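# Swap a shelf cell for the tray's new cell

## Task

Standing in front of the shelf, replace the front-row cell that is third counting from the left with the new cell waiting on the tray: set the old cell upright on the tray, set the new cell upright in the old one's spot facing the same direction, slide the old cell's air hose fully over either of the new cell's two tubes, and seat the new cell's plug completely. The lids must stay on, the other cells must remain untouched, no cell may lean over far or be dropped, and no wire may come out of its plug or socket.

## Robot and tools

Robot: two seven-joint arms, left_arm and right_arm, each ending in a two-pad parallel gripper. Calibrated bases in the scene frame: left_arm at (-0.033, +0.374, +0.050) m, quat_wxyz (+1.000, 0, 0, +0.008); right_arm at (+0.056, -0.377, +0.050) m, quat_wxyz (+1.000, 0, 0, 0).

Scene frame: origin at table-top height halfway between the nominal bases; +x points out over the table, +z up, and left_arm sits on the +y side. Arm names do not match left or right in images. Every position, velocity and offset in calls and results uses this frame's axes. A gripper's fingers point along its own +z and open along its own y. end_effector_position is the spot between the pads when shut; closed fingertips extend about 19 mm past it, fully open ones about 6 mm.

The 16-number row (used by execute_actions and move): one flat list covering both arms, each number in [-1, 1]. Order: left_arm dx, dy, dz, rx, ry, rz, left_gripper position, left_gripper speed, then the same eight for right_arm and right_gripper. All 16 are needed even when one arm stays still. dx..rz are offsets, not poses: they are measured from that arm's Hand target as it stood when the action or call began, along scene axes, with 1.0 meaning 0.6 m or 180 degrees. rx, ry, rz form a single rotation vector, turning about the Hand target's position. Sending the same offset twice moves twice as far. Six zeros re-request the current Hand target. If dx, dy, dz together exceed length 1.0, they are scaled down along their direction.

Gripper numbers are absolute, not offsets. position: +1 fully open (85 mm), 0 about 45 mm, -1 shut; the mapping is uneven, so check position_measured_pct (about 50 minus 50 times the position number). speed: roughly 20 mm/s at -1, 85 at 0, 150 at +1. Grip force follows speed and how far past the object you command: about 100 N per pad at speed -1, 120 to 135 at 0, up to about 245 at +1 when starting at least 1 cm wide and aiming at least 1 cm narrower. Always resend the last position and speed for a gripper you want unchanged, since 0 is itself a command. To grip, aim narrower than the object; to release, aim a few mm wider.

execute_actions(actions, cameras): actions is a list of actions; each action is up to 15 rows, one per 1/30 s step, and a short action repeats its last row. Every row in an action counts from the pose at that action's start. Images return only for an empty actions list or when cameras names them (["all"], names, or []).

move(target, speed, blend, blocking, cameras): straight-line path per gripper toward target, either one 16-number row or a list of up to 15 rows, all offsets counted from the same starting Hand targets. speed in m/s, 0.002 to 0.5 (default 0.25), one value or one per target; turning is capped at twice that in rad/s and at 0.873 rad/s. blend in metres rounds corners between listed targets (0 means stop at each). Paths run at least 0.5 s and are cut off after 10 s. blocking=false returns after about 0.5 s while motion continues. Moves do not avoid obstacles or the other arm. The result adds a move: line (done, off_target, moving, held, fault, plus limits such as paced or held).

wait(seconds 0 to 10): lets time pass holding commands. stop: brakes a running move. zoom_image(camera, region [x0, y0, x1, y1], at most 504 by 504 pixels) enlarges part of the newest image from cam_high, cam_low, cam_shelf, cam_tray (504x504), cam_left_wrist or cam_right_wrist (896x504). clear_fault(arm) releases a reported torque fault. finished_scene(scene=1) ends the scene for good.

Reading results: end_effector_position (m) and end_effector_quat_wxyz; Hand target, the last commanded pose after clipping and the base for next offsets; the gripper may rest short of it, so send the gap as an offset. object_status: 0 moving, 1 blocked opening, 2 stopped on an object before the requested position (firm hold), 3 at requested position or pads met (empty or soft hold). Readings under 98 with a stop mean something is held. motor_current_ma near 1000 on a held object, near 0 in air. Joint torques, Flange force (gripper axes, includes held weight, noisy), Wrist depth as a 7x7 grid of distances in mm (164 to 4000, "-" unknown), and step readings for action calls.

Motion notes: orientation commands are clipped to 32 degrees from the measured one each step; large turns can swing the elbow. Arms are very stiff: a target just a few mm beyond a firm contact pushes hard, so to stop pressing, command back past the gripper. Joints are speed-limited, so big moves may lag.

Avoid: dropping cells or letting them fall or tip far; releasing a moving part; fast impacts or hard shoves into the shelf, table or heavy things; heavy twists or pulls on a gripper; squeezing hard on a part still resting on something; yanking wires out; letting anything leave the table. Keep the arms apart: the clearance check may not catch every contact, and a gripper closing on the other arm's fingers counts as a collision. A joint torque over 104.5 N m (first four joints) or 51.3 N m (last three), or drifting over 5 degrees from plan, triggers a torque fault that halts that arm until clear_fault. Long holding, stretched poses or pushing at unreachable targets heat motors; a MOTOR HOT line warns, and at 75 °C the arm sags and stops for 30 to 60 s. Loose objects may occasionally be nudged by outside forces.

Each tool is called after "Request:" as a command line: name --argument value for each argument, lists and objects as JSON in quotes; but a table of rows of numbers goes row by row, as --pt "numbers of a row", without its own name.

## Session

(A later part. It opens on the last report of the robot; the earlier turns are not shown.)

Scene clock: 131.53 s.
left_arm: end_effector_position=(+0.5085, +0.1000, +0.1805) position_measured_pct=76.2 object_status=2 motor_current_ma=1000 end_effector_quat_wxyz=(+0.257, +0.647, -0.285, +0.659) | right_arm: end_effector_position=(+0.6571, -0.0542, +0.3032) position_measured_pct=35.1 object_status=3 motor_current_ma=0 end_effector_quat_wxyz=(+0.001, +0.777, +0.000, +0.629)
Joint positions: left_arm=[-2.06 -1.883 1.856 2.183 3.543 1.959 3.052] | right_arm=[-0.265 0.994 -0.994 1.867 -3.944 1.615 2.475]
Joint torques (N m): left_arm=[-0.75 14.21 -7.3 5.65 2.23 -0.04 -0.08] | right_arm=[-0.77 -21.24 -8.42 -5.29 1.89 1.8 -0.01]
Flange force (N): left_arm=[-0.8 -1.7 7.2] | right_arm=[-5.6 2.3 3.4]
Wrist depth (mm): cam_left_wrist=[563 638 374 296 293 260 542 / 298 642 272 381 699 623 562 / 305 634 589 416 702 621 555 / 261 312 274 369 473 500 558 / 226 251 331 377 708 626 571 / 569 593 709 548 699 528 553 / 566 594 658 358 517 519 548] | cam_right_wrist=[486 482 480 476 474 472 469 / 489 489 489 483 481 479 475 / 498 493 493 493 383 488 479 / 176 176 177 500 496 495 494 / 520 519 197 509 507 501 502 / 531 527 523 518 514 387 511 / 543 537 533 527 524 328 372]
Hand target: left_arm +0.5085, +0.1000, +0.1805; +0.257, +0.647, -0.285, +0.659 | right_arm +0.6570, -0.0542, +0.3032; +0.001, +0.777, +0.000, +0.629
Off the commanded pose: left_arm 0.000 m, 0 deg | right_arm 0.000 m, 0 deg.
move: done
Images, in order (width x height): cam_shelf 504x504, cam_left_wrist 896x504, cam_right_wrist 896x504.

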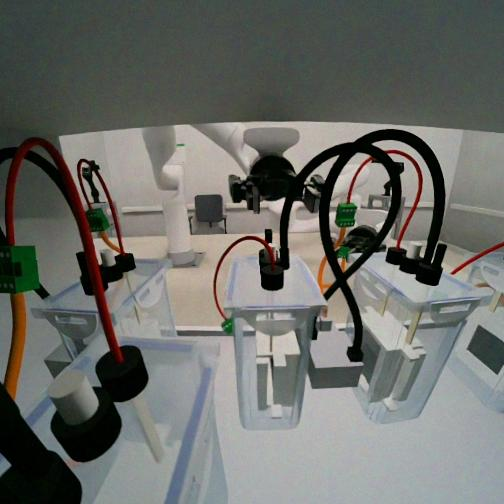

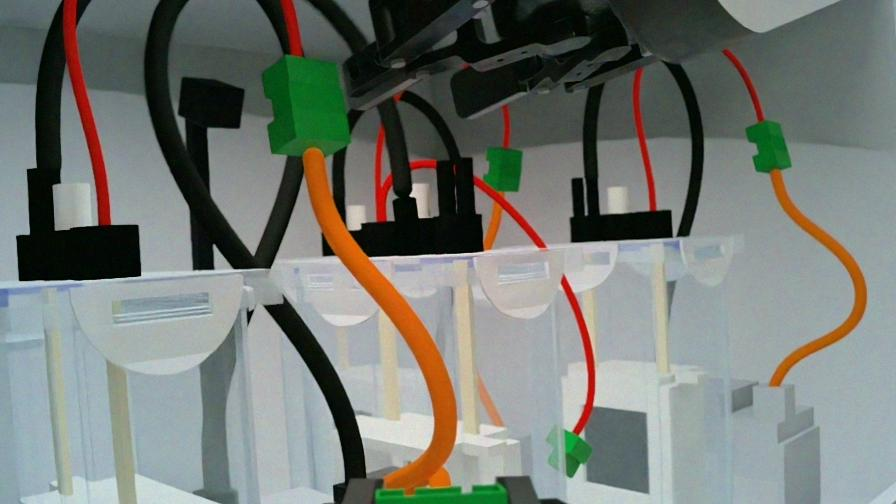

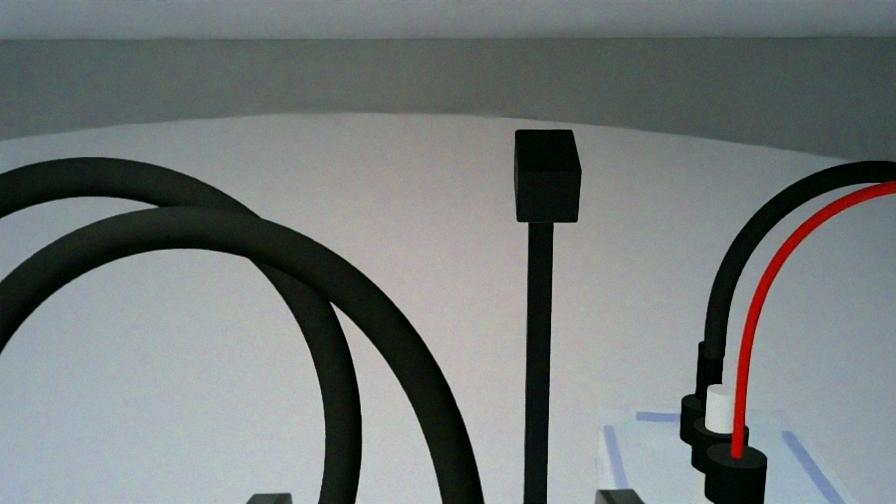

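Request:
move --pt "0 0 0 0 0 0 -0.75 -1 -0.233 0 0.01 0 0 0 0.3 -1" --pt "0 0 0 0 0 0 -0.75 -1 -0.295 -0.035 -0.2 0 -0.0667 0 0.3 -1" --speed '[0.12,0.2]' --blend '[0.02,0]' --cameras '["all"]'

Scene clock: 137.33 s.
left_arm: end_effector_position=(+0.5085, +0.1000, +0.1805) position_measured_pct=76.2 object_status=2 motor_current_ma=1000 end_effector_quat_wxyz=(+0.257, +0.647, -0.285, +0.659) | right_arm: end_effector_position=(+0.4984, -0.0637, +0.2460) position_measured_pct=35.1 object_status=3 motor_current_ma=0 end_effector_quat_wxyz=(-0.003, +0.746, +0.005, +0.665)
Joint positions: left_arm=[-2.06 -1.883 1.856 2.183 3.543 1.959 3.052] | right_arm=[-0.633 1.104 -0.846 2.2 -4.144 2.089 1.958]
Joint torques (N m): left_arm=[-0.73 14.23 -7.31 5.64 2.18 -0.01 -0.08] | right_arm=[-0.76 -18.84 -6.23 -1.54 0.64 2.75 -0.02]
Flange force (N): left_arm=[-0.9 -1.7 7.2] | right_arm=[-6.1 2.3 6.1]
Wrist depth (mm): cam_left_wrist=[564 638 382 697 708 622 561 / 298 571 273 804 733 619 563 / 303 651 589 392 700 619 220 / 261 315 367 369 471 496 548 / 226 251 332 376 710 628 570 / 564 595 707 550 699 527 555 / 562 594 657 359 514 520 548] | cam_right_wrist=[581 504 507 641 634 631 625 / 665 349 654 650 639 638 629 / 670 661 656 653 648 642 634 / 675 665 666 660 583 651 433 / 337 385 674 327 452 499 380 / 309 330 366 304 316 664 328 / 283 676 329 278 276 525 666]
Hand target: left_arm +0.5085, +0.1000, +0.1805; +0.257, +0.647, -0.285, +0.659 | right_arm +0.4984, -0.0637, +0.2459; -0.003, +0.746, +0.005, +0.665 (not the last commanded pose)
Off the commanded pose: left_arm 0.000 m, 0 deg | right_arm 0.066 m, 7 deg.
led back after a hold (right arm): the arm was led back toward your command in small steps, so it may still be short of it.
move: held (right_arm; a check stopped the path); path passed 1 of 2 targets; limits=held
pose unreachable (right arm): on one or more control steps of this call, first in action 0 (counted from 0), this arm could not follow its commanded pose, so it was not sent that pose on those steps. It may still have moved: this result reports where it is.
cause: moving toward the commanded pose would bring a part of the arm too close to another arm (a part of this arm just beyond joint 6 (wrist pitch) and a part of the left arm just beyond its joint 3 (upper arm roll), at the place that arm is still heading or pushing toward).

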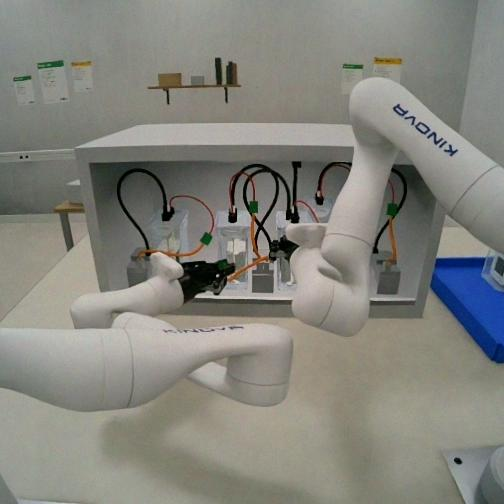

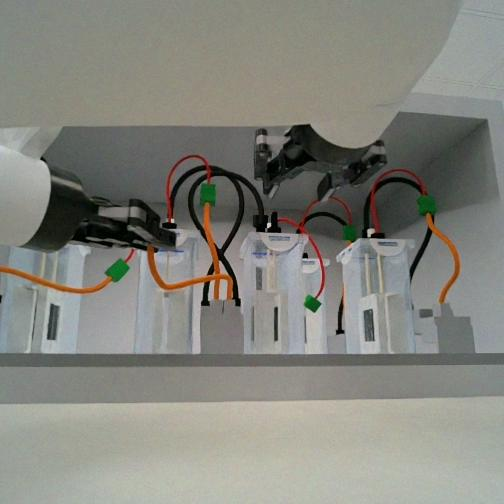

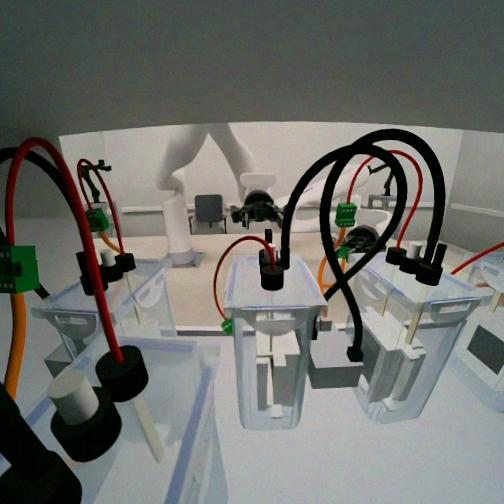

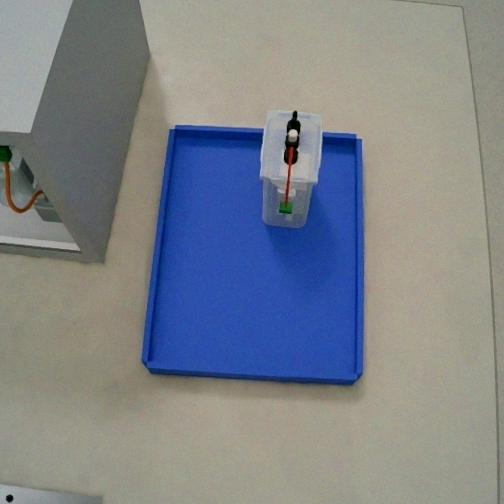

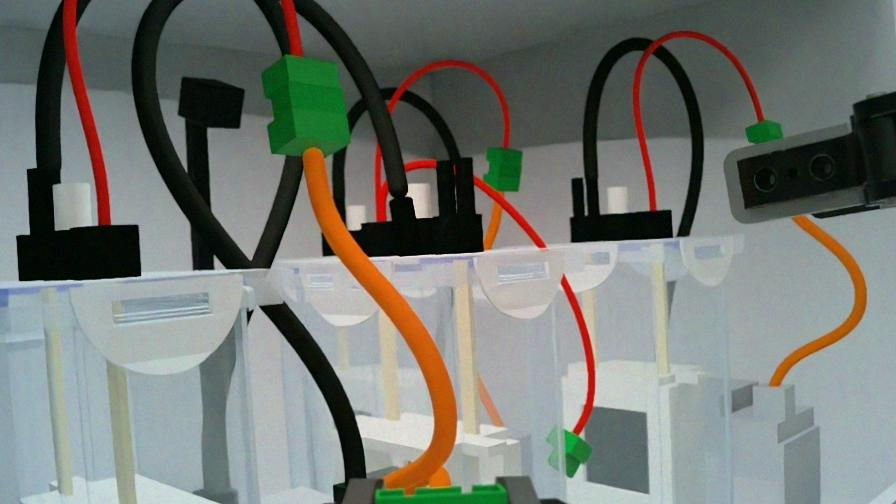

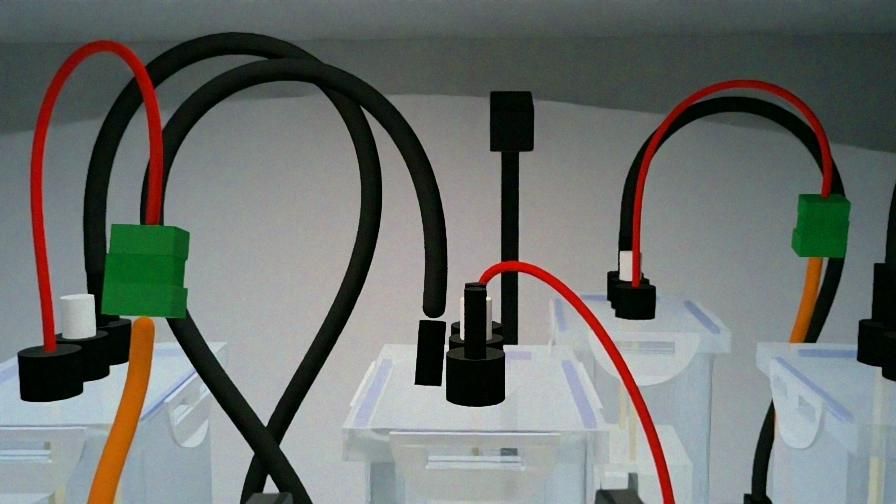

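Request:
move --pt "0 0 0 0 0 0 -0.75 -1 0.117 -0.017 0 0 -0.01 0 1 0" --pt "0 0 0 0 0 0 -0.75 -1 0.117 -0.017 -0.193 0 -0.0367 0 1 0" --speed '[0.1,0.12]' --blend '[0.02,0]' --cameras '["cam_low","cam_right_wrist","cam_left_wrist"]'

Scene clock: 141.40 s.
left_arm: end_effector_position=(+0.5085, +0.1000, +0.1805) position_measured_pct=76.2 object_status=2 motor_current_ma=1000 end_effector_quat_wxyz=(+0.257, +0.647, -0.285, +0.659) | right_arm: end_effector_position=(+0.5686, -0.0739, +0.1301) position_measured_pct=0.0 object_status=3 motor_current_ma=0 end_effector_quat_wxyz=(-0.003, +0.707, +0.005, +0.707)
Joint positions: left_arm=[-2.06 -1.883 1.856 2.183 3.543 1.959 3.052] | right_arm=[-0.6 1.421 -0.564 1.962 -3.804 2.084 1.885]
Joint torques (N m): left_arm=[-0.75 14.22 -7.29 5.63 2.19 -0.02 -0.09] | right_arm=[-0.73 -21.13 -5.68 -0.69 0.46 2.85 0]
Flange force (N): left_arm=[-0.8 -1.6 7.2] | right_arm=[-5.1 4.7 3.9]
Wrist depth (mm): cam_left_wrist=[566 633 383 695 710 624 558 / 298 575 273 804 725 621 563 / 304 647 588 393 699 621 557 / 261 315 367 369 471 501 558 / 226 251 331 376 714 624 571 / 565 595 711 548 694 528 556 / 565 594 655 359 517 348 320] | cam_right_wrist=[606 603 598 238 588 585 356 / 298 604 208 205 205 583 580 / 281 291 240 204 280 360 275 / 607 292 598 591 587 584 578 / 609 294 600 595 588 585 578 / 201 294 595 234 590 386 444 / 214 246 245 234 222 230 383]
Hand target: left_arm +0.5085, +0.1000, +0.1805; +0.257, +0.647, -0.285, +0.659 | right_arm +0.5686, -0.0739, +0.1301; -0.003, +0.707, +0.005, +0.707
Off the commanded pose: left_arm 0.000 m, 0 deg | right_arm 0.000 m, 0 deg.
move: done
Images, in order (width x height): cam_low 504x504, cam_left_wrist 896x504, cam_right_wrist 896x504.

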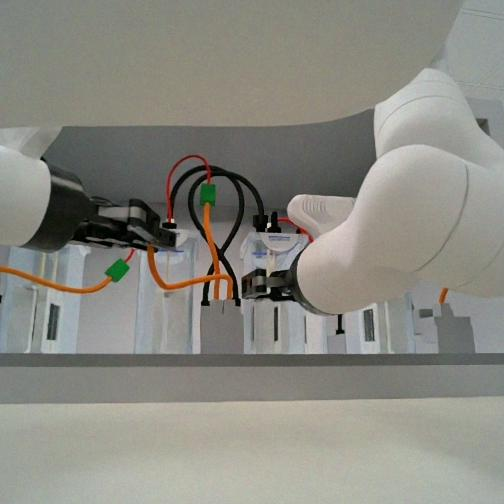

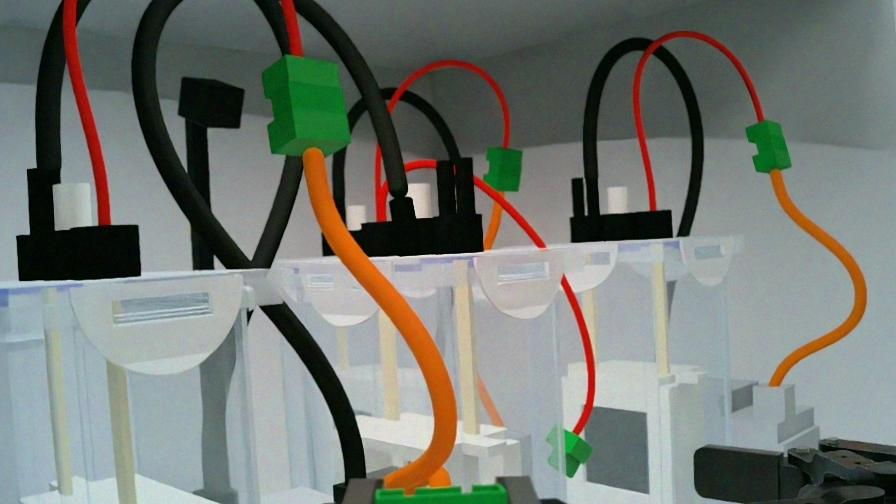

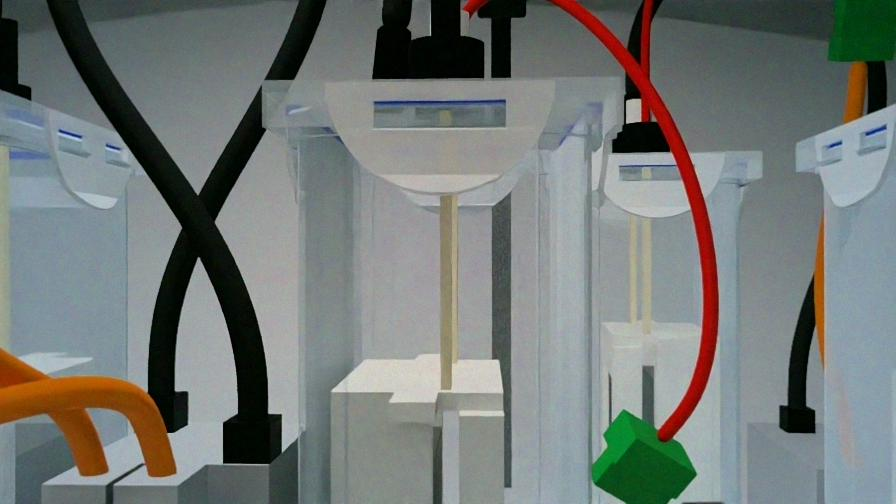

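Request:
move --target '[0,0,0,0,0,0,-0.75,-1,0.06,-0.0015,0.07,0,0,-0.0036,1,0]' --speed 0.1 --cameras '["cam_low","cam_right_wrist","cam_left_wrist"]'

Scene clock: 143.67 s.
left_arm: end_effector_position=(+0.5085, +0.1000, +0.1805) position_measured_pct=76.2 object_status=2 motor_current_ma=1000 end_effector_quat_wxyz=(+0.257, +0.647, -0.285, +0.659) | right_arm: end_effector_position=(+0.6045, -0.0748, +0.1721) position_measured_pct=0.0 object_status=3 motor_current_ma=0 end_effector_quat_wxyz=(+0.001, +0.707, +0.001, +0.707)
Joint positions: left_arm=[-2.06 -1.883 1.856 2.183 3.543 1.959 3.052] | right_arm=[-0.547 1.3 -0.566 1.954 -3.797 1.969 1.959]
Joint torques (N m): left_arm=[-0.74 14.22 -7.3 5.64 2.18 -0.03 -0.05] | right_arm=[-0.75 -21.64 -5.74 -1.79 0.67 2.76 0]
Flange force (N): left_arm=[-0.9 -1.6 7.2] | right_arm=[-5.0 4.3 3.5]
Wrist depth (mm): cam_left_wrist=[566 634 382 698 705 623 561 / 298 570 272 810 731 621 566 / 304 646 585 392 702 621 555 / 262 315 367 369 470 502 579 / 226 251 332 377 711 615 287 / 568 595 710 401 288 257 237 / 567 590 653 355 255 229 235] | cam_right_wrist=[564 565 561 557 554 552 545 / 566 564 560 448 552 551 548 / 566 564 557 201 554 549 547 / 235 562 172 169 210 352 546 / 229 255 170 169 205 547 545 / 570 560 558 201 555 551 547 / 568 560 561 557 553 353 544]
Hand target: left_arm +0.5085, +0.1000, +0.1805; +0.257, +0.647, -0.285, +0.659 | right_arm +0.6046, -0.0748, +0.1721; +0.001, +0.707, +0.001, +0.707
Off the commanded pose: left_arm 0.000 m, 0 deg | right_arm 0.000 m, 0 deg.
move: done
Images, in order (width x height): cam_low 504x504, cam_left_wrist 896x504, cam_right_wrist 896x504.

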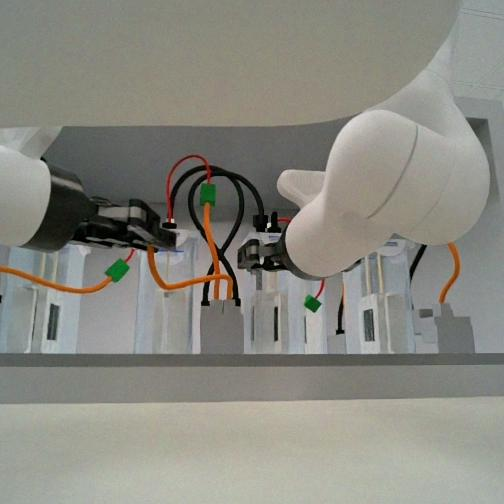

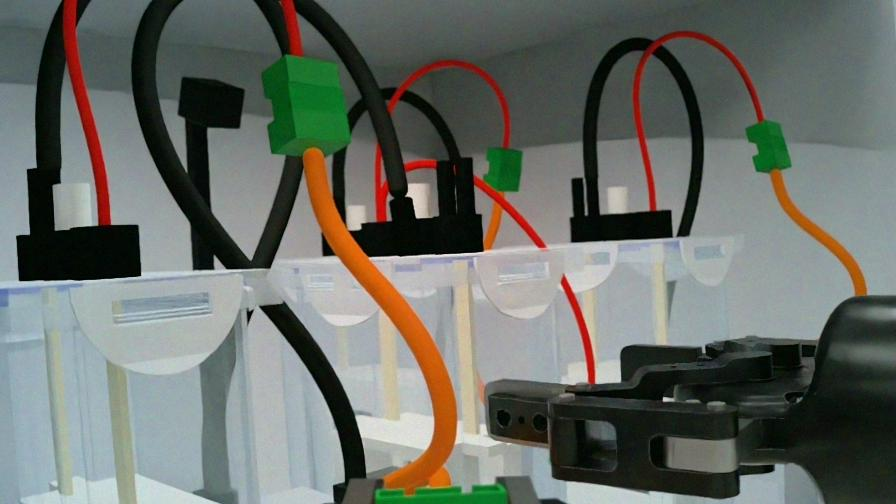

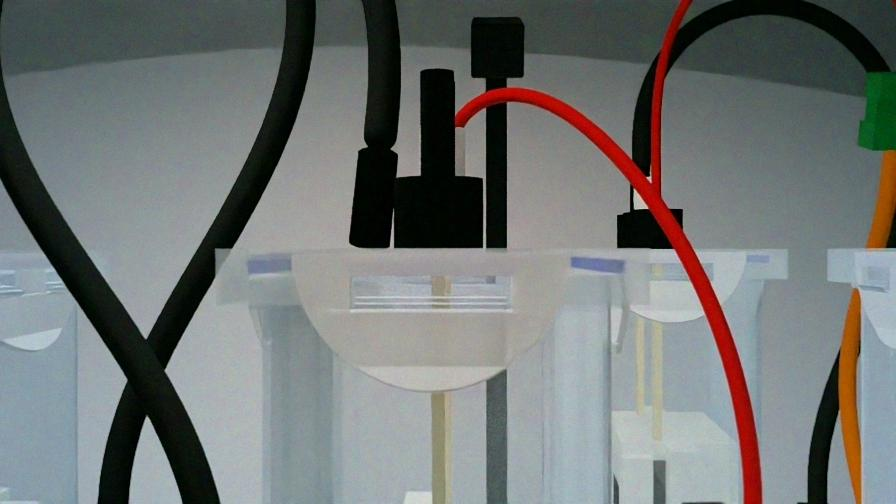

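Request:
zoom_image --camera "cam_right_wrist" --region '[200, 220, 680, 500]'

Scaled by 1.050 from the camera's 896x504 image, which has a finer 1280x720 frame.

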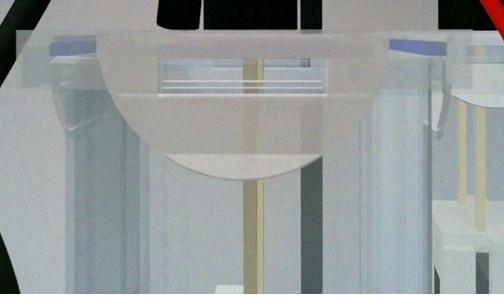

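Request:
move --pt "0 0 0 0 0 0 -0.75 -1 0.0 0.0028 0.0 0 0 0 1 0" --pt "0 0 0 0 0 0 -0.75 -1 0.07 0.0028 0 0 0 0 1 0" --speed '[0.1,0.05]' --cameras '["cam_low","cam_right_wrist","cam_left_wrist","cam_shelf"]'

Request:
zoom_image --camera "cam_shelf" --region '[190, 240, 350, 400]'

Request:
zoom_image --camera "cam_right_wrist" --region '[200, 220, 680, 500]'

Scene clock: 146.20 s.
left_arm: end_effector_position=(+0.5085, +0.1000, +0.1805) position_measured_pct=76.2 object_status=2 motor_current_ma=1000 end_effector_quat_wxyz=(+0.257, +0.647, -0.285, +0.659) | right_arm: end_effector_position=(+0.6466, -0.0731, +0.1721) position_measured_pct=0.0 object_status=3 motor_current_ma=0 end_effector_quat_wxyz=(+0.001, +0.707, +0.001, +0.707)
Joint positions: left_arm=[-2.06 -1.883 1.856 2.183 3.543 1.959 3.052] | right_arm=[-0.507 1.286 -0.529 1.863 -3.742 1.848 2.004]
Joint torques (N m): left_arm=[-0.74 14.21 -7.3 5.66 2.18 -0.04 -0.06] | right_arm=[-0.76 -22.56 -5.69 -2.76 0.82 2.7 0]
Flange force (N): left_arm=[-0.9 -1.7 7.2] | right_arm=[-4.4 4.5 2.7]
Wrist depth (mm): cam_left_wrist=[564 631 383 696 709 626 560 / 297 571 273 801 729 621 563 / 304 648 588 393 702 619 545 / 261 316 367 369 472 498 231 / 226 251 332 375 696 272 246 / 567 596 711 298 269 261 235 / 566 590 653 281 265 259 236] | cam_right_wrist=[525 522 516 403 510 508 505 / 525 519 517 438 513 508 506 / 525 522 178 - 512 320 507 / 522 522 - - 395 311 507 / - - - - - - - / 525 - - - - 508 507 / 522 519 517 516 - 323 507]
Hand target: left_arm +0.5085, +0.1000, +0.1805; +0.257, +0.647, -0.285, +0.659 | right_arm +0.6466, -0.0731, +0.1721; +0.001, +0.707, +0.001, +0.707
Off the commanded pose: left_arm 0.000 m, 0 deg | right_arm 0.000 m, 0 deg.
move: done
Images, in order (width x height): cam_low 504x504, cam_shelf 504x504, cam_left_wrist 896x504, cam_right_wrist 896x504.

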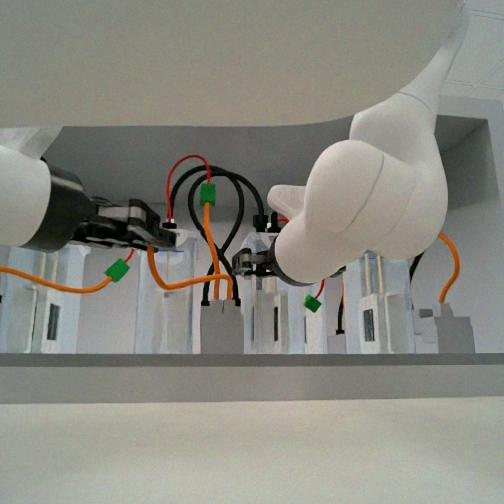

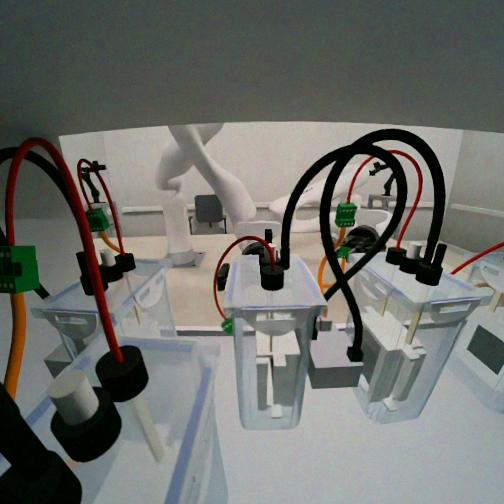

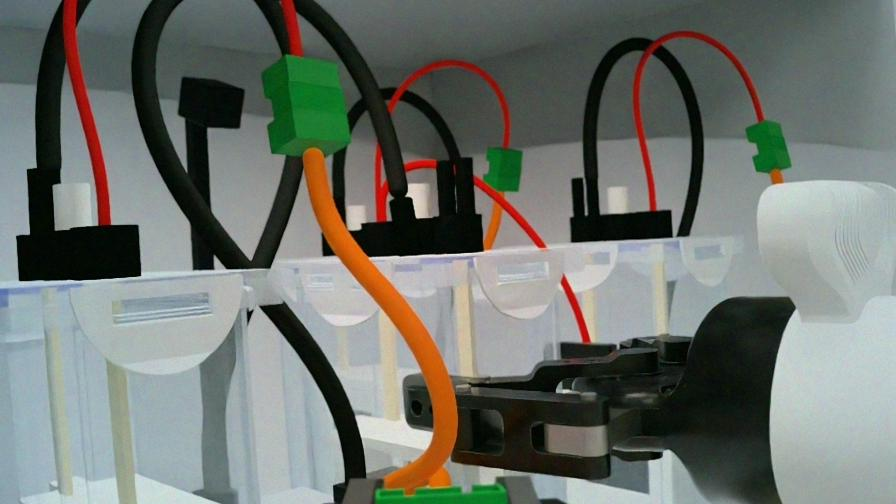

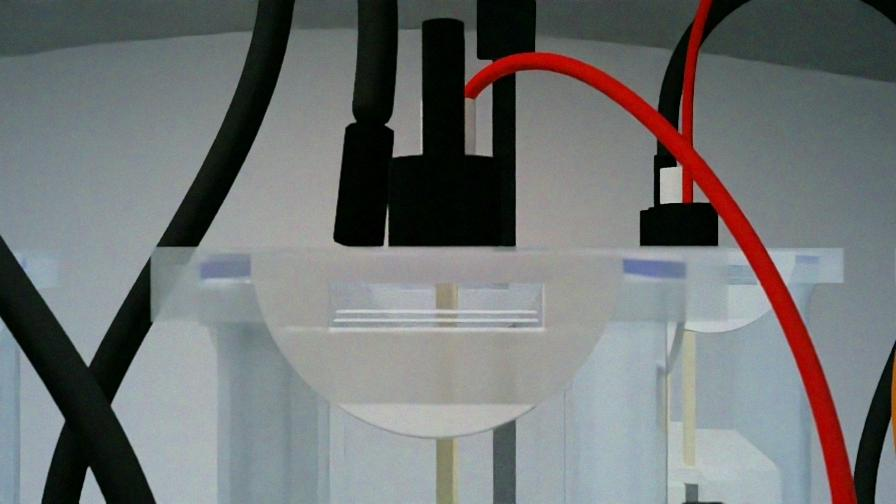

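Scaled by 3.150 from the camera's 504x504 image, which has a finer 720x720 frame.

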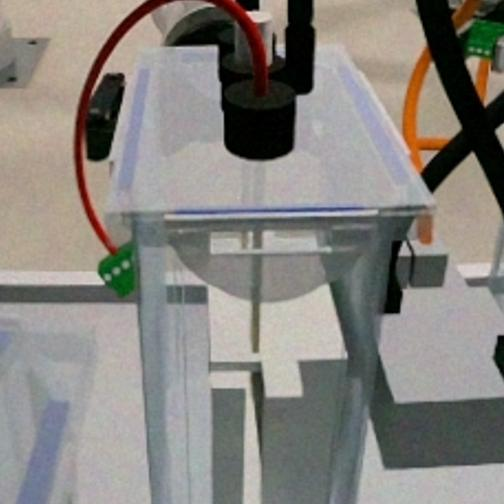

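Scaled by 1.050 from the camera's 896x504 image, which has a finer 1280x720 frame.

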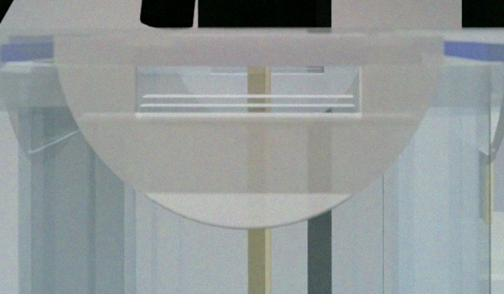

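Request:
move --target '[0,0,0,0,0,0,-0.75,-1,0.065,0.0,0.0,0,0,0,1,0]' --speed 0.05 --cameras '["cam_low","cam_right_wrist","cam_left_wrist","cam_shelf"]'

Request:
zoom_image --camera "cam_shelf" --region '[190, 240, 350, 400]'

Scene clock: 147.73 s.
left_arm: end_effector_position=(+0.5085, +0.1000, +0.1805) position_measured_pct=76.2 object_status=2 motor_current_ma=1000 end_effector_quat_wxyz=(+0.257, +0.647, -0.285, +0.659) | right_arm: end_effector_position=(+0.6856, -0.0731, +0.1721) position_measured_pct=0.0 object_status=3 motor_current_ma=0 end_effector_quat_wxyz=(+0.001, +0.707, +0.001, +0.707)
Joint positions: left_arm=[-2.06 -1.883 1.856 2.183 3.543 1.959 3.052] | right_arm=[-0.473 1.281 -0.5 1.773 -3.699 1.738 2.04]
Joint torques (N m): left_arm=[-0.77 14.21 -7.29 5.61 2.19 -0.04 -0.05] | right_arm=[-0.49 -23.6 -5.59 -4.91 1.3 2.41 -0.06]
Flange force (N): left_arm=[-0.8 -1.5 7.1] | right_arm=[-2.6 6.6 -2.4]
Wrist depth (mm): cam_left_wrist=[563 637 382 694 712 624 561 / 297 570 273 800 726 617 561 / 304 649 589 418 703 621 558 / 261 314 367 370 423 261 541 / 226 251 330 378 348 271 255 / 564 595 357 306 291 261 239 / 563 592 658 284 296 263 239] | cam_right_wrist=[485 480 480 478 366 473 467 / 485 482 - 477 473 327 470 / 485 483 - - - 303 468 / 483 484 - - - 279 466 / - - - - - - - / - 482 - - - 471 - / - - - - - - -]
Hand target: left_arm +0.5085, +0.1000, +0.1805; +0.257, +0.647, -0.285, +0.659 | right_arm +0.6856, -0.0731, +0.1721; +0.001, +0.707, +0.001, +0.707
Off the commanded pose: left_arm 0.000 m, 0 deg | right_arm 0.000 m, 0 deg.
move: done
Images, in order (width x height): cam_low 504x504, cam_shelf 504x504, cam_left_wrist 896x504, cam_right_wrist 896x504.

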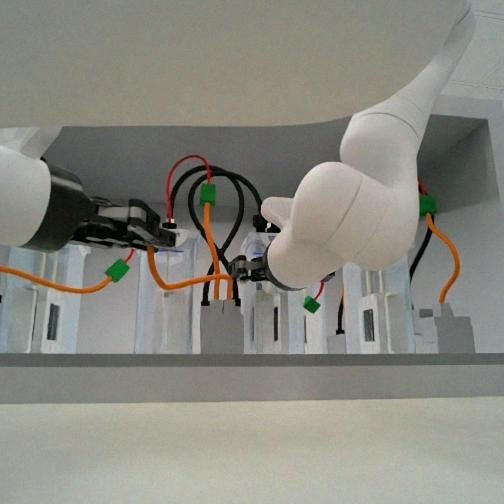

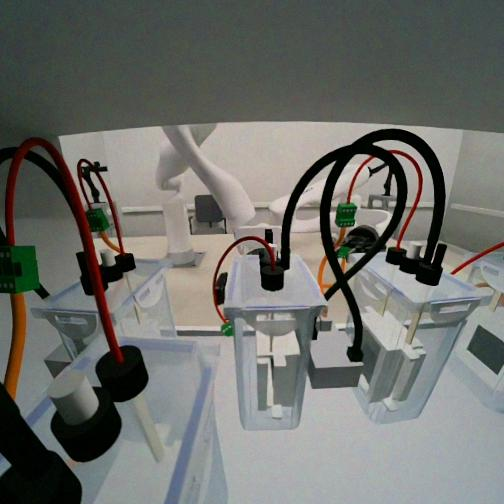

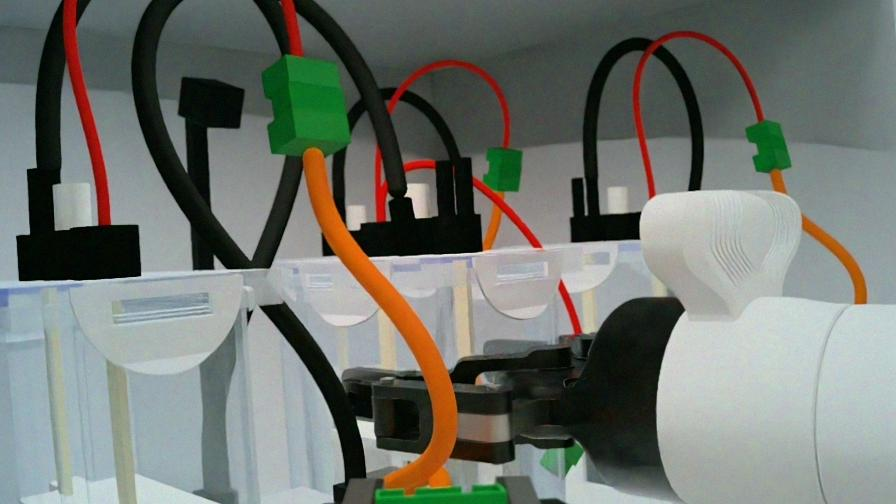

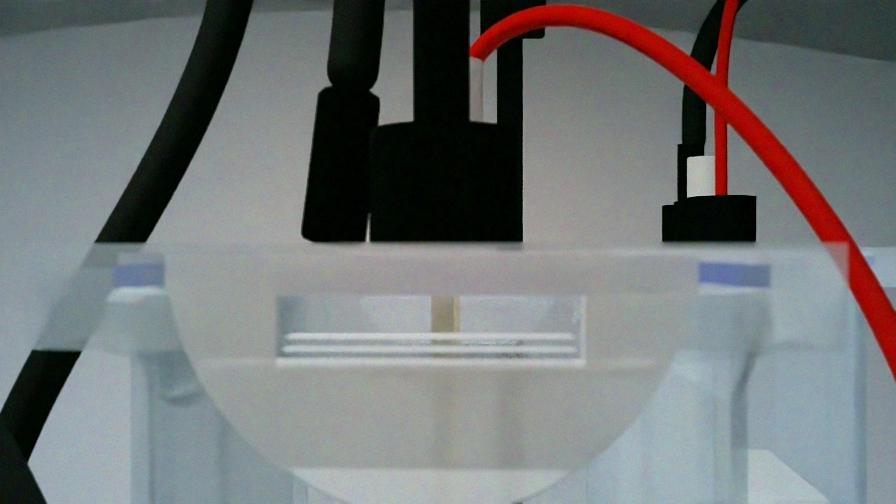

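Scaled by 3.150 from the camera's 504x504 image, which has a finer 720x720 frame.

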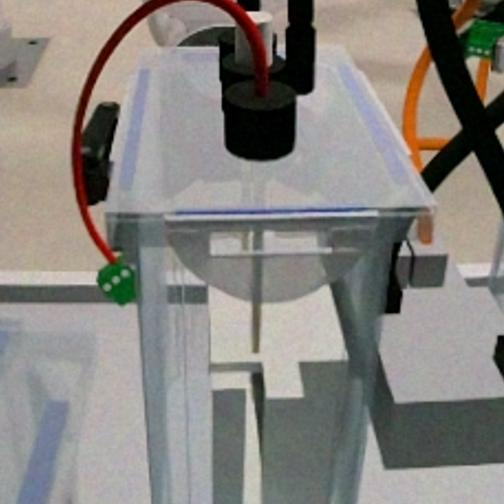

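Request:
move --target '[0,0,0,0,0,0,-0.75,-1,0,0.0,0.0,0,0,0,0.84,-1]'

Request:
move --target '[0,0,0,0,0,0,-0.75,-1,0,0.0,0.0,0,0,0,0.8,-1]'

Scene clock: 148.77 s.
left_arm: end_effector_position=(+0.5085, +0.1000, +0.1805) position_measured_pct=76.2 object_status=2 motor_current_ma=1000 end_effector_quat_wxyz=(+0.257, +0.647, -0.285, +0.659) | right_arm: end_effector_position=(+0.6856, -0.0731, +0.1722) position_measured_pct=7.4 object_status=0 motor_current_ma=150 end_effector_quat_wxyz=(+0.001, +0.707, +0.001, +0.707)
Joint positions: left_arm=[-2.06 -1.883 1.856 2.183 3.543 1.959 3.052] | right_arm=[-0.473 1.281 -0.5 1.773 -3.699 1.738 2.04]
Joint torques (N m): left_arm=[-0.75 14.22 -7.33 5.64 2.19 -0.03 -0.08] | right_arm=[-0.16 -24.06 -5.26 -4.75 1.27 2.47 0.17]
Flange force (N): left_arm=[-0.9 -1.6 7.1] | right_arm=[-4.0 5.7 -2.5]
Wrist depth (mm): cam_left_wrist=[565 638 381 692 708 622 560 / 298 570 273 805 730 619 566 / 304 647 586 387 702 617 561 / 262 315 367 370 399 261 542 / 226 251 330 380 352 271 254 / 566 596 358 301 293 262 239 / 563 591 656 281 298 264 239] | cam_right_wrist=[485 483 477 476 366 472 468 / 487 481 - 476 471 327 467 / 486 483 - - - 303 467 / 486 484 - - - 280 469 / - - - - - - - / - 482 - - - 472 - / 488 - - - - - 467]
Hand target: left_arm +0.5085, +0.1000, +0.1805; +0.257, +0.647, -0.285, +0.659 | right_arm +0.6856, -0.0731, +0.1721; +0.001, +0.707, +0.001, +0.707
Off the commanded pose: left_arm 0.000 m, 0 deg | right_arm 0.000 m, 0 deg.
move: done

Scene clock: 149.53 s.
left_arm: end_effector_position=(+0.5085, +0.1000, +0.1805) position_measured_pct=76.2 object_status=2 motor_current_ma=1000 end_effector_quat_wxyz=(+0.257, +0.647, -0.285, +0.659) | right_arm: end_effector_position=(+0.6856, -0.0731, +0.1722) position_measured_pct=9.1 object_status=0 motor_current_ma=1000 end_effector_quat_wxyz=(+0.001, +0.707, +0.001, +0.707)
Joint positions: left_arm=[-2.06 -1.883 1.856 2.183 3.543 1.959 3.052] | right_arm=[-0.473 1.281 -0.5 1.773 -3.699 1.738 2.04]
Joint torques (N m): left_arm=[-0.76 14.22 -7.27 5.61 2.19 -0.04 -0.06] | right_arm=[0.53 -23.57 -4.72 -4.7 0.91 2.4 0.38]
Flange force (N): left_arm=[-0.7 -1.6 7.1] | right_arm=[-3.3 5.1 -3.3]
Wrist depth (mm): cam_left_wrist=[566 638 383 696 710 620 560 / 297 573 272 807 727 618 564 / 303 646 590 395 697 614 558 / 262 315 367 375 408 261 537 / 226 251 332 383 353 270 255 / 566 596 358 301 294 262 239 / 563 598 654 281 297 263 239] | cam_right_wrist=[487 481 478 476 367 470 467 / 486 481 - 478 472 327 469 / 486 483 - - - 303 471 / 485 484 - - - 279 465 / - - - - - - - / - 483 - - - 469 - / 486 - - - - - 467]
Hand target: left_arm +0.5085, +0.1000, +0.1805; +0.257, +0.647, -0.285, +0.659 | right_arm +0.6856, -0.0731, +0.1721; +0.001, +0.707, +0.001, +0.707
Off the commanded pose: left_arm 0.000 m, 0 deg | right_arm 0.000 m, 0 deg.
move: done

Request:
wait --seconds 0.8 --cameras '["cam_right_wrist","cam_shelf"]'

Scene clock: 150.53 s.
left_arm: end_effector_position=(+0.5085, +0.1000, +0.1805) position_measured_pct=76.2 object_status=2 motor_current_ma=1000 end_effector_quat_wxyz=(+0.257, +0.647, -0.285, +0.659) | right_arm: end_effector_position=(+0.6856, -0.0731, +0.1721) position_measured_pct=9.1 object_status=2 motor_current_ma=1000 end_effector_quat_wxyz=(+0.001, +0.707, +0.001, +0.707)
Joint positions: left_arm=[-2.06 -1.883 1.856 2.183 3.543 1.959 3.052] | right_arm=[-0.473 1.281 -0.5 1.773 -3.699 1.738 2.04]
Joint torques (N m): left_arm=[-0.77 14.23 -7.28 5.62 2.19 -0.04 -0.08] | right_arm=[0.45 -23.73 -4.75 -4.68 0.93 2.5 0.34]
Flange force (N): left_arm=[-0.8 -1.6 7.1] | right_arm=[-3.6 5.0 -2.8]
Wrist depth (mm): cam_left_wrist=[561 636 382 694 708 621 560 / 297 570 273 805 728 619 561 / 304 648 591 394 700 619 559 / 261 315 365 374 409 261 540 / 226 252 332 382 353 271 255 / 569 595 359 302 293 261 239 / 562 595 657 281 296 263 239] | cam_right_wrist=[485 482 480 478 366 470 467 / 485 483 - 477 474 328 467 / 486 484 - - - 303 468 / 485 482 - - - 279 467 / - - - - - - - / - 482 - - - 470 - / 489 - - - - - 469]
Hand target: left_arm +0.5085, +0.1000, +0.1805; +0.257, +0.647, -0.285, +0.659 | right_arm +0.6856, -0.0731, +0.1721; +0.001, +0.707, +0.001, +0.707
Tool commands: left_gripper/position=-0.75 left_gripper/speed=-1.0 right_gripper/position=+0.8 right_gripper/speed=-1.0
Off the commanded pose: left_arm 0.000 m, 0 deg | right_arm 0.000 m, 0 deg.
wait: 0.80 s; at rest from the start
Images, in order (width x height): cam_shelf 504x504, cam_right_wrist 896x504.

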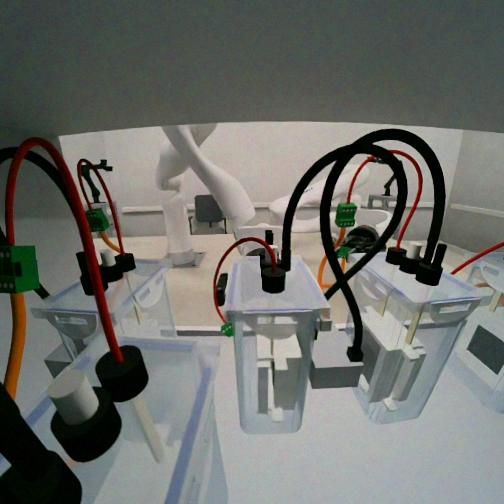

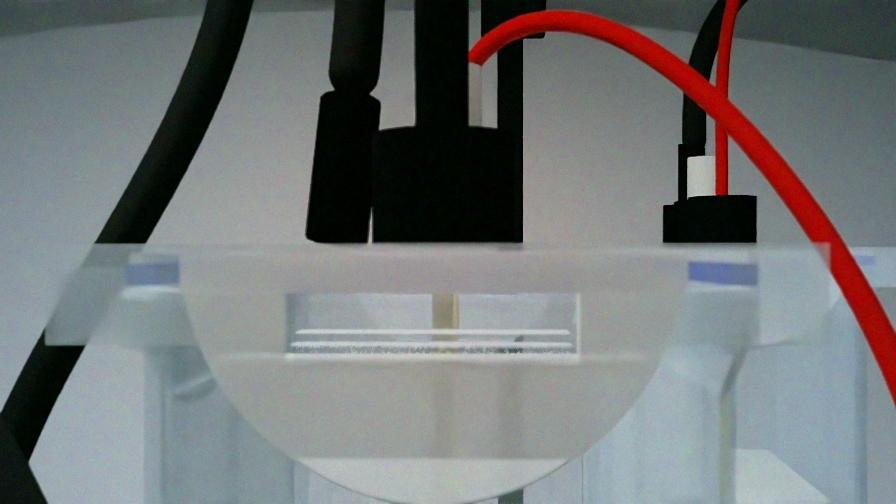

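Request:
move --target '[0,0,0,0,0,0,-0.75,-1,0,0.0,0.01,0,0,0,0.8,-1]' --speed 0.03 --cameras '["cam_shelf","cam_low"]'

Request:
zoom_image --camera "cam_shelf" --region '[190, 230, 390, 450]'

Scene clock: 151.87 s.
left_arm: end_effector_position=(+0.5085, +0.1000, +0.1805) position_measured_pct=76.2 object_status=2 motor_current_ma=1000 end_effector_quat_wxyz=(+0.257, +0.647, -0.285, +0.659) | right_arm: end_effector_position=(+0.6856, -0.0731, +0.1781) position_measured_pct=9.1 object_status=2 motor_current_ma=1000 end_effector_quat_wxyz=(+0.001, +0.707, +0.001, +0.707)
Joint positions: left_arm=[-2.06 -1.883 1.856 2.183 3.543 1.959 3.052] | right_arm=[-0.471 1.267 -0.504 1.78 -3.704 1.735 2.045]
Joint torques (N m): left_arm=[-0.76 14.23 -7.35 5.63 2.18 -0.02 -0.06] | right_arm=[-0.68 -34.69 -5.5 -8.14 3.14 7.3 -0.02]
Flange force (N): left_arm=[-1.0 -1.5 7.1] | right_arm=[-19.8 4.6 1.8]
Wrist depth (mm): cam_left_wrist=[537 636 379 697 708 621 562 / 298 570 273 806 733 620 562 / 297 649 419 383 703 607 557 / 261 313 367 353 425 262 540 / 226 250 331 346 349 268 248 / 565 594 711 284 292 260 237 / 566 594 656 302 323 264 240] | cam_right_wrist=[486 482 478 476 472 470 467 / 486 481 - 476 472 326 468 / 486 482 - - - 303 468 / 485 484 - - - 284 467 / - - - - - - - / - 482 - - - 473 - / 486 - - - - - 467]
Hand target: left_arm +0.5085, +0.1000, +0.1805; +0.257, +0.647, -0.285, +0.659 | right_arm +0.6856, -0.0731, +0.1781; +0.001, +0.707, +0.001, +0.707
Off the commanded pose: left_arm 0.000 m, 0 deg | right_arm 0.000 m, 0 deg.
move: done
Images, in order (width x height): cam_low 504x504, cam_shelf 504x504.

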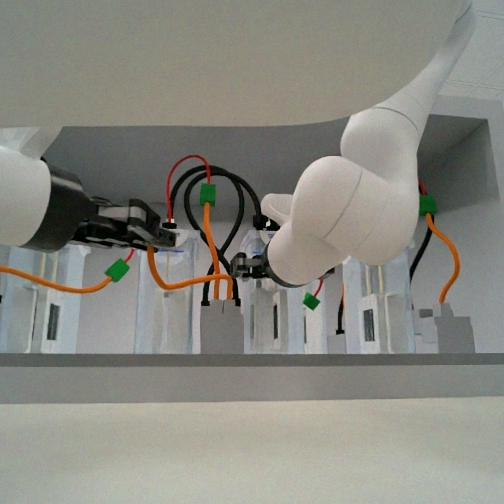

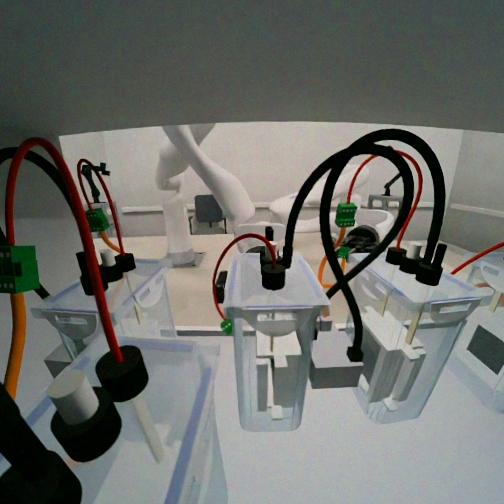

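Scaled by 2.291 from the camera's 504x504 image, which has a finer 720x720 frame.

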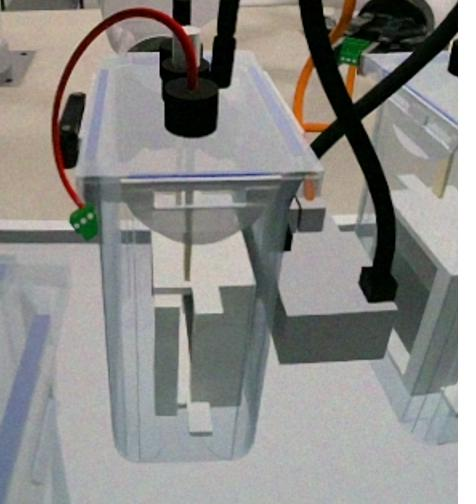

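Request:
move --pt "0 0 0 0 0 0 -0.75 -1 0 -0.02 0.008 0 0 0 0.8 -1" --pt "0 0 0 0 0 0 -0.75 -1 0 -0.02 0.03 0 0 0 0.8 -1" --speed 0.04 --blend '[0.005,0]' --cameras '["cam_shelf","cam_low","cam_left_wrist","cam_right_wrist"]'

Scene clock: 153.17 s.
left_arm: end_effector_position=(+0.5085, +0.1000, +0.1805) position_measured_pct=76.2 object_status=2 motor_current_ma=1000 end_effector_quat_wxyz=(+0.257, +0.647, -0.285, +0.659) | right_arm: end_effector_position=(+0.6856, -0.0851, +0.1960) position_measured_pct=9.1 object_status=2 motor_current_ma=1000 end_effector_quat_wxyz=(+0.001, +0.707, +0.001, +0.707)
Joint positions: left_arm=[-2.06 -1.883 1.856 2.183 3.543 1.959 3.052] | right_arm=[-0.446 1.221 -0.508 1.828 -3.706 1.73 2.043]
Joint torques (N m): left_arm=[-0.72 14.23 -7.33 5.64 2.22 -0.02 -0.09] | right_arm=[-0.72 -34.27 -5.64 -8.15 3.11 7.3 -0.02]
Flange force (N): left_arm=[-0.8 -1.7 7.1] | right_arm=[-20.0 4.7 2.0]
Wrist depth (mm): cam_left_wrist=[307 652 378 699 702 623 562 / 297 577 273 787 735 620 562 / 303 634 423 382 718 268 539 / 262 310 364 387 368 283 264 / 226 251 329 302 305 270 249 / 564 596 596 322 305 277 250 / 565 591 655 371 515 520 541] | cam_right_wrist=[487 480 - 476 470 469 467 / 486 480 - 474 472 469 467 / 487 484 - - - 470 468 / 484 - - - - 470 468 / - - - - - - - / - 484 - - - 246 - / 486 - - - - - 469]
Hand target: left_arm +0.5085, +0.1000, +0.1805; +0.257, +0.647, -0.285, +0.659 | right_arm +0.6856, -0.0851, +0.1961; +0.001, +0.707, +0.001, +0.707
Off the commanded pose: left_arm 0.000 m, 0 deg | right_arm 0.000 m, 0 deg.
move: done
Images, in order (width x height): cam_low 504x504, cam_shelf 504x504, cam_left_wrist 896x504, cam_right_wrist 896x504.

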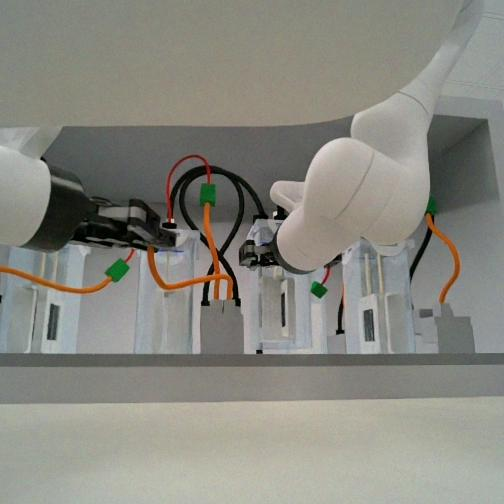

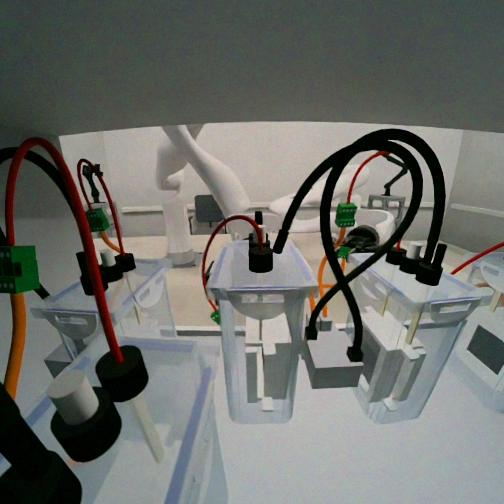

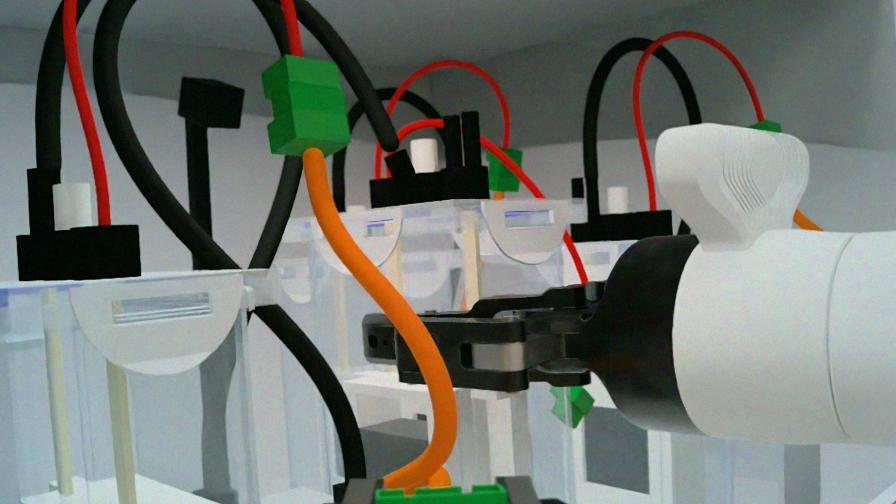

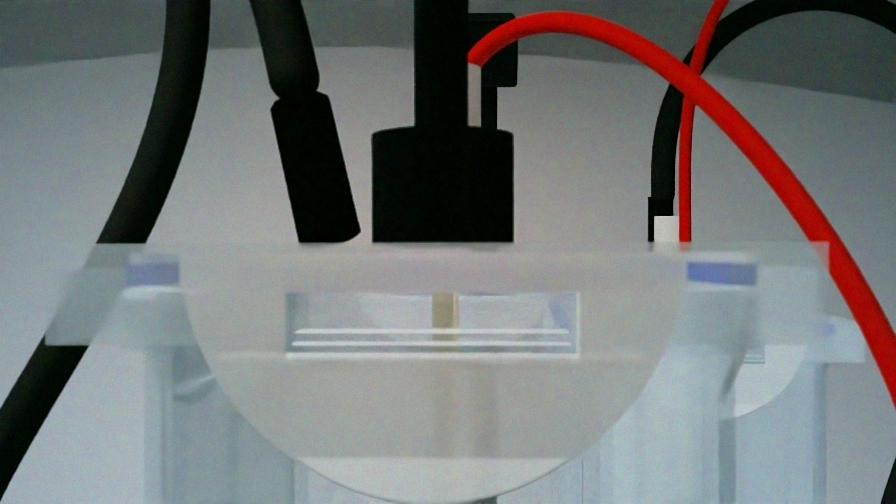

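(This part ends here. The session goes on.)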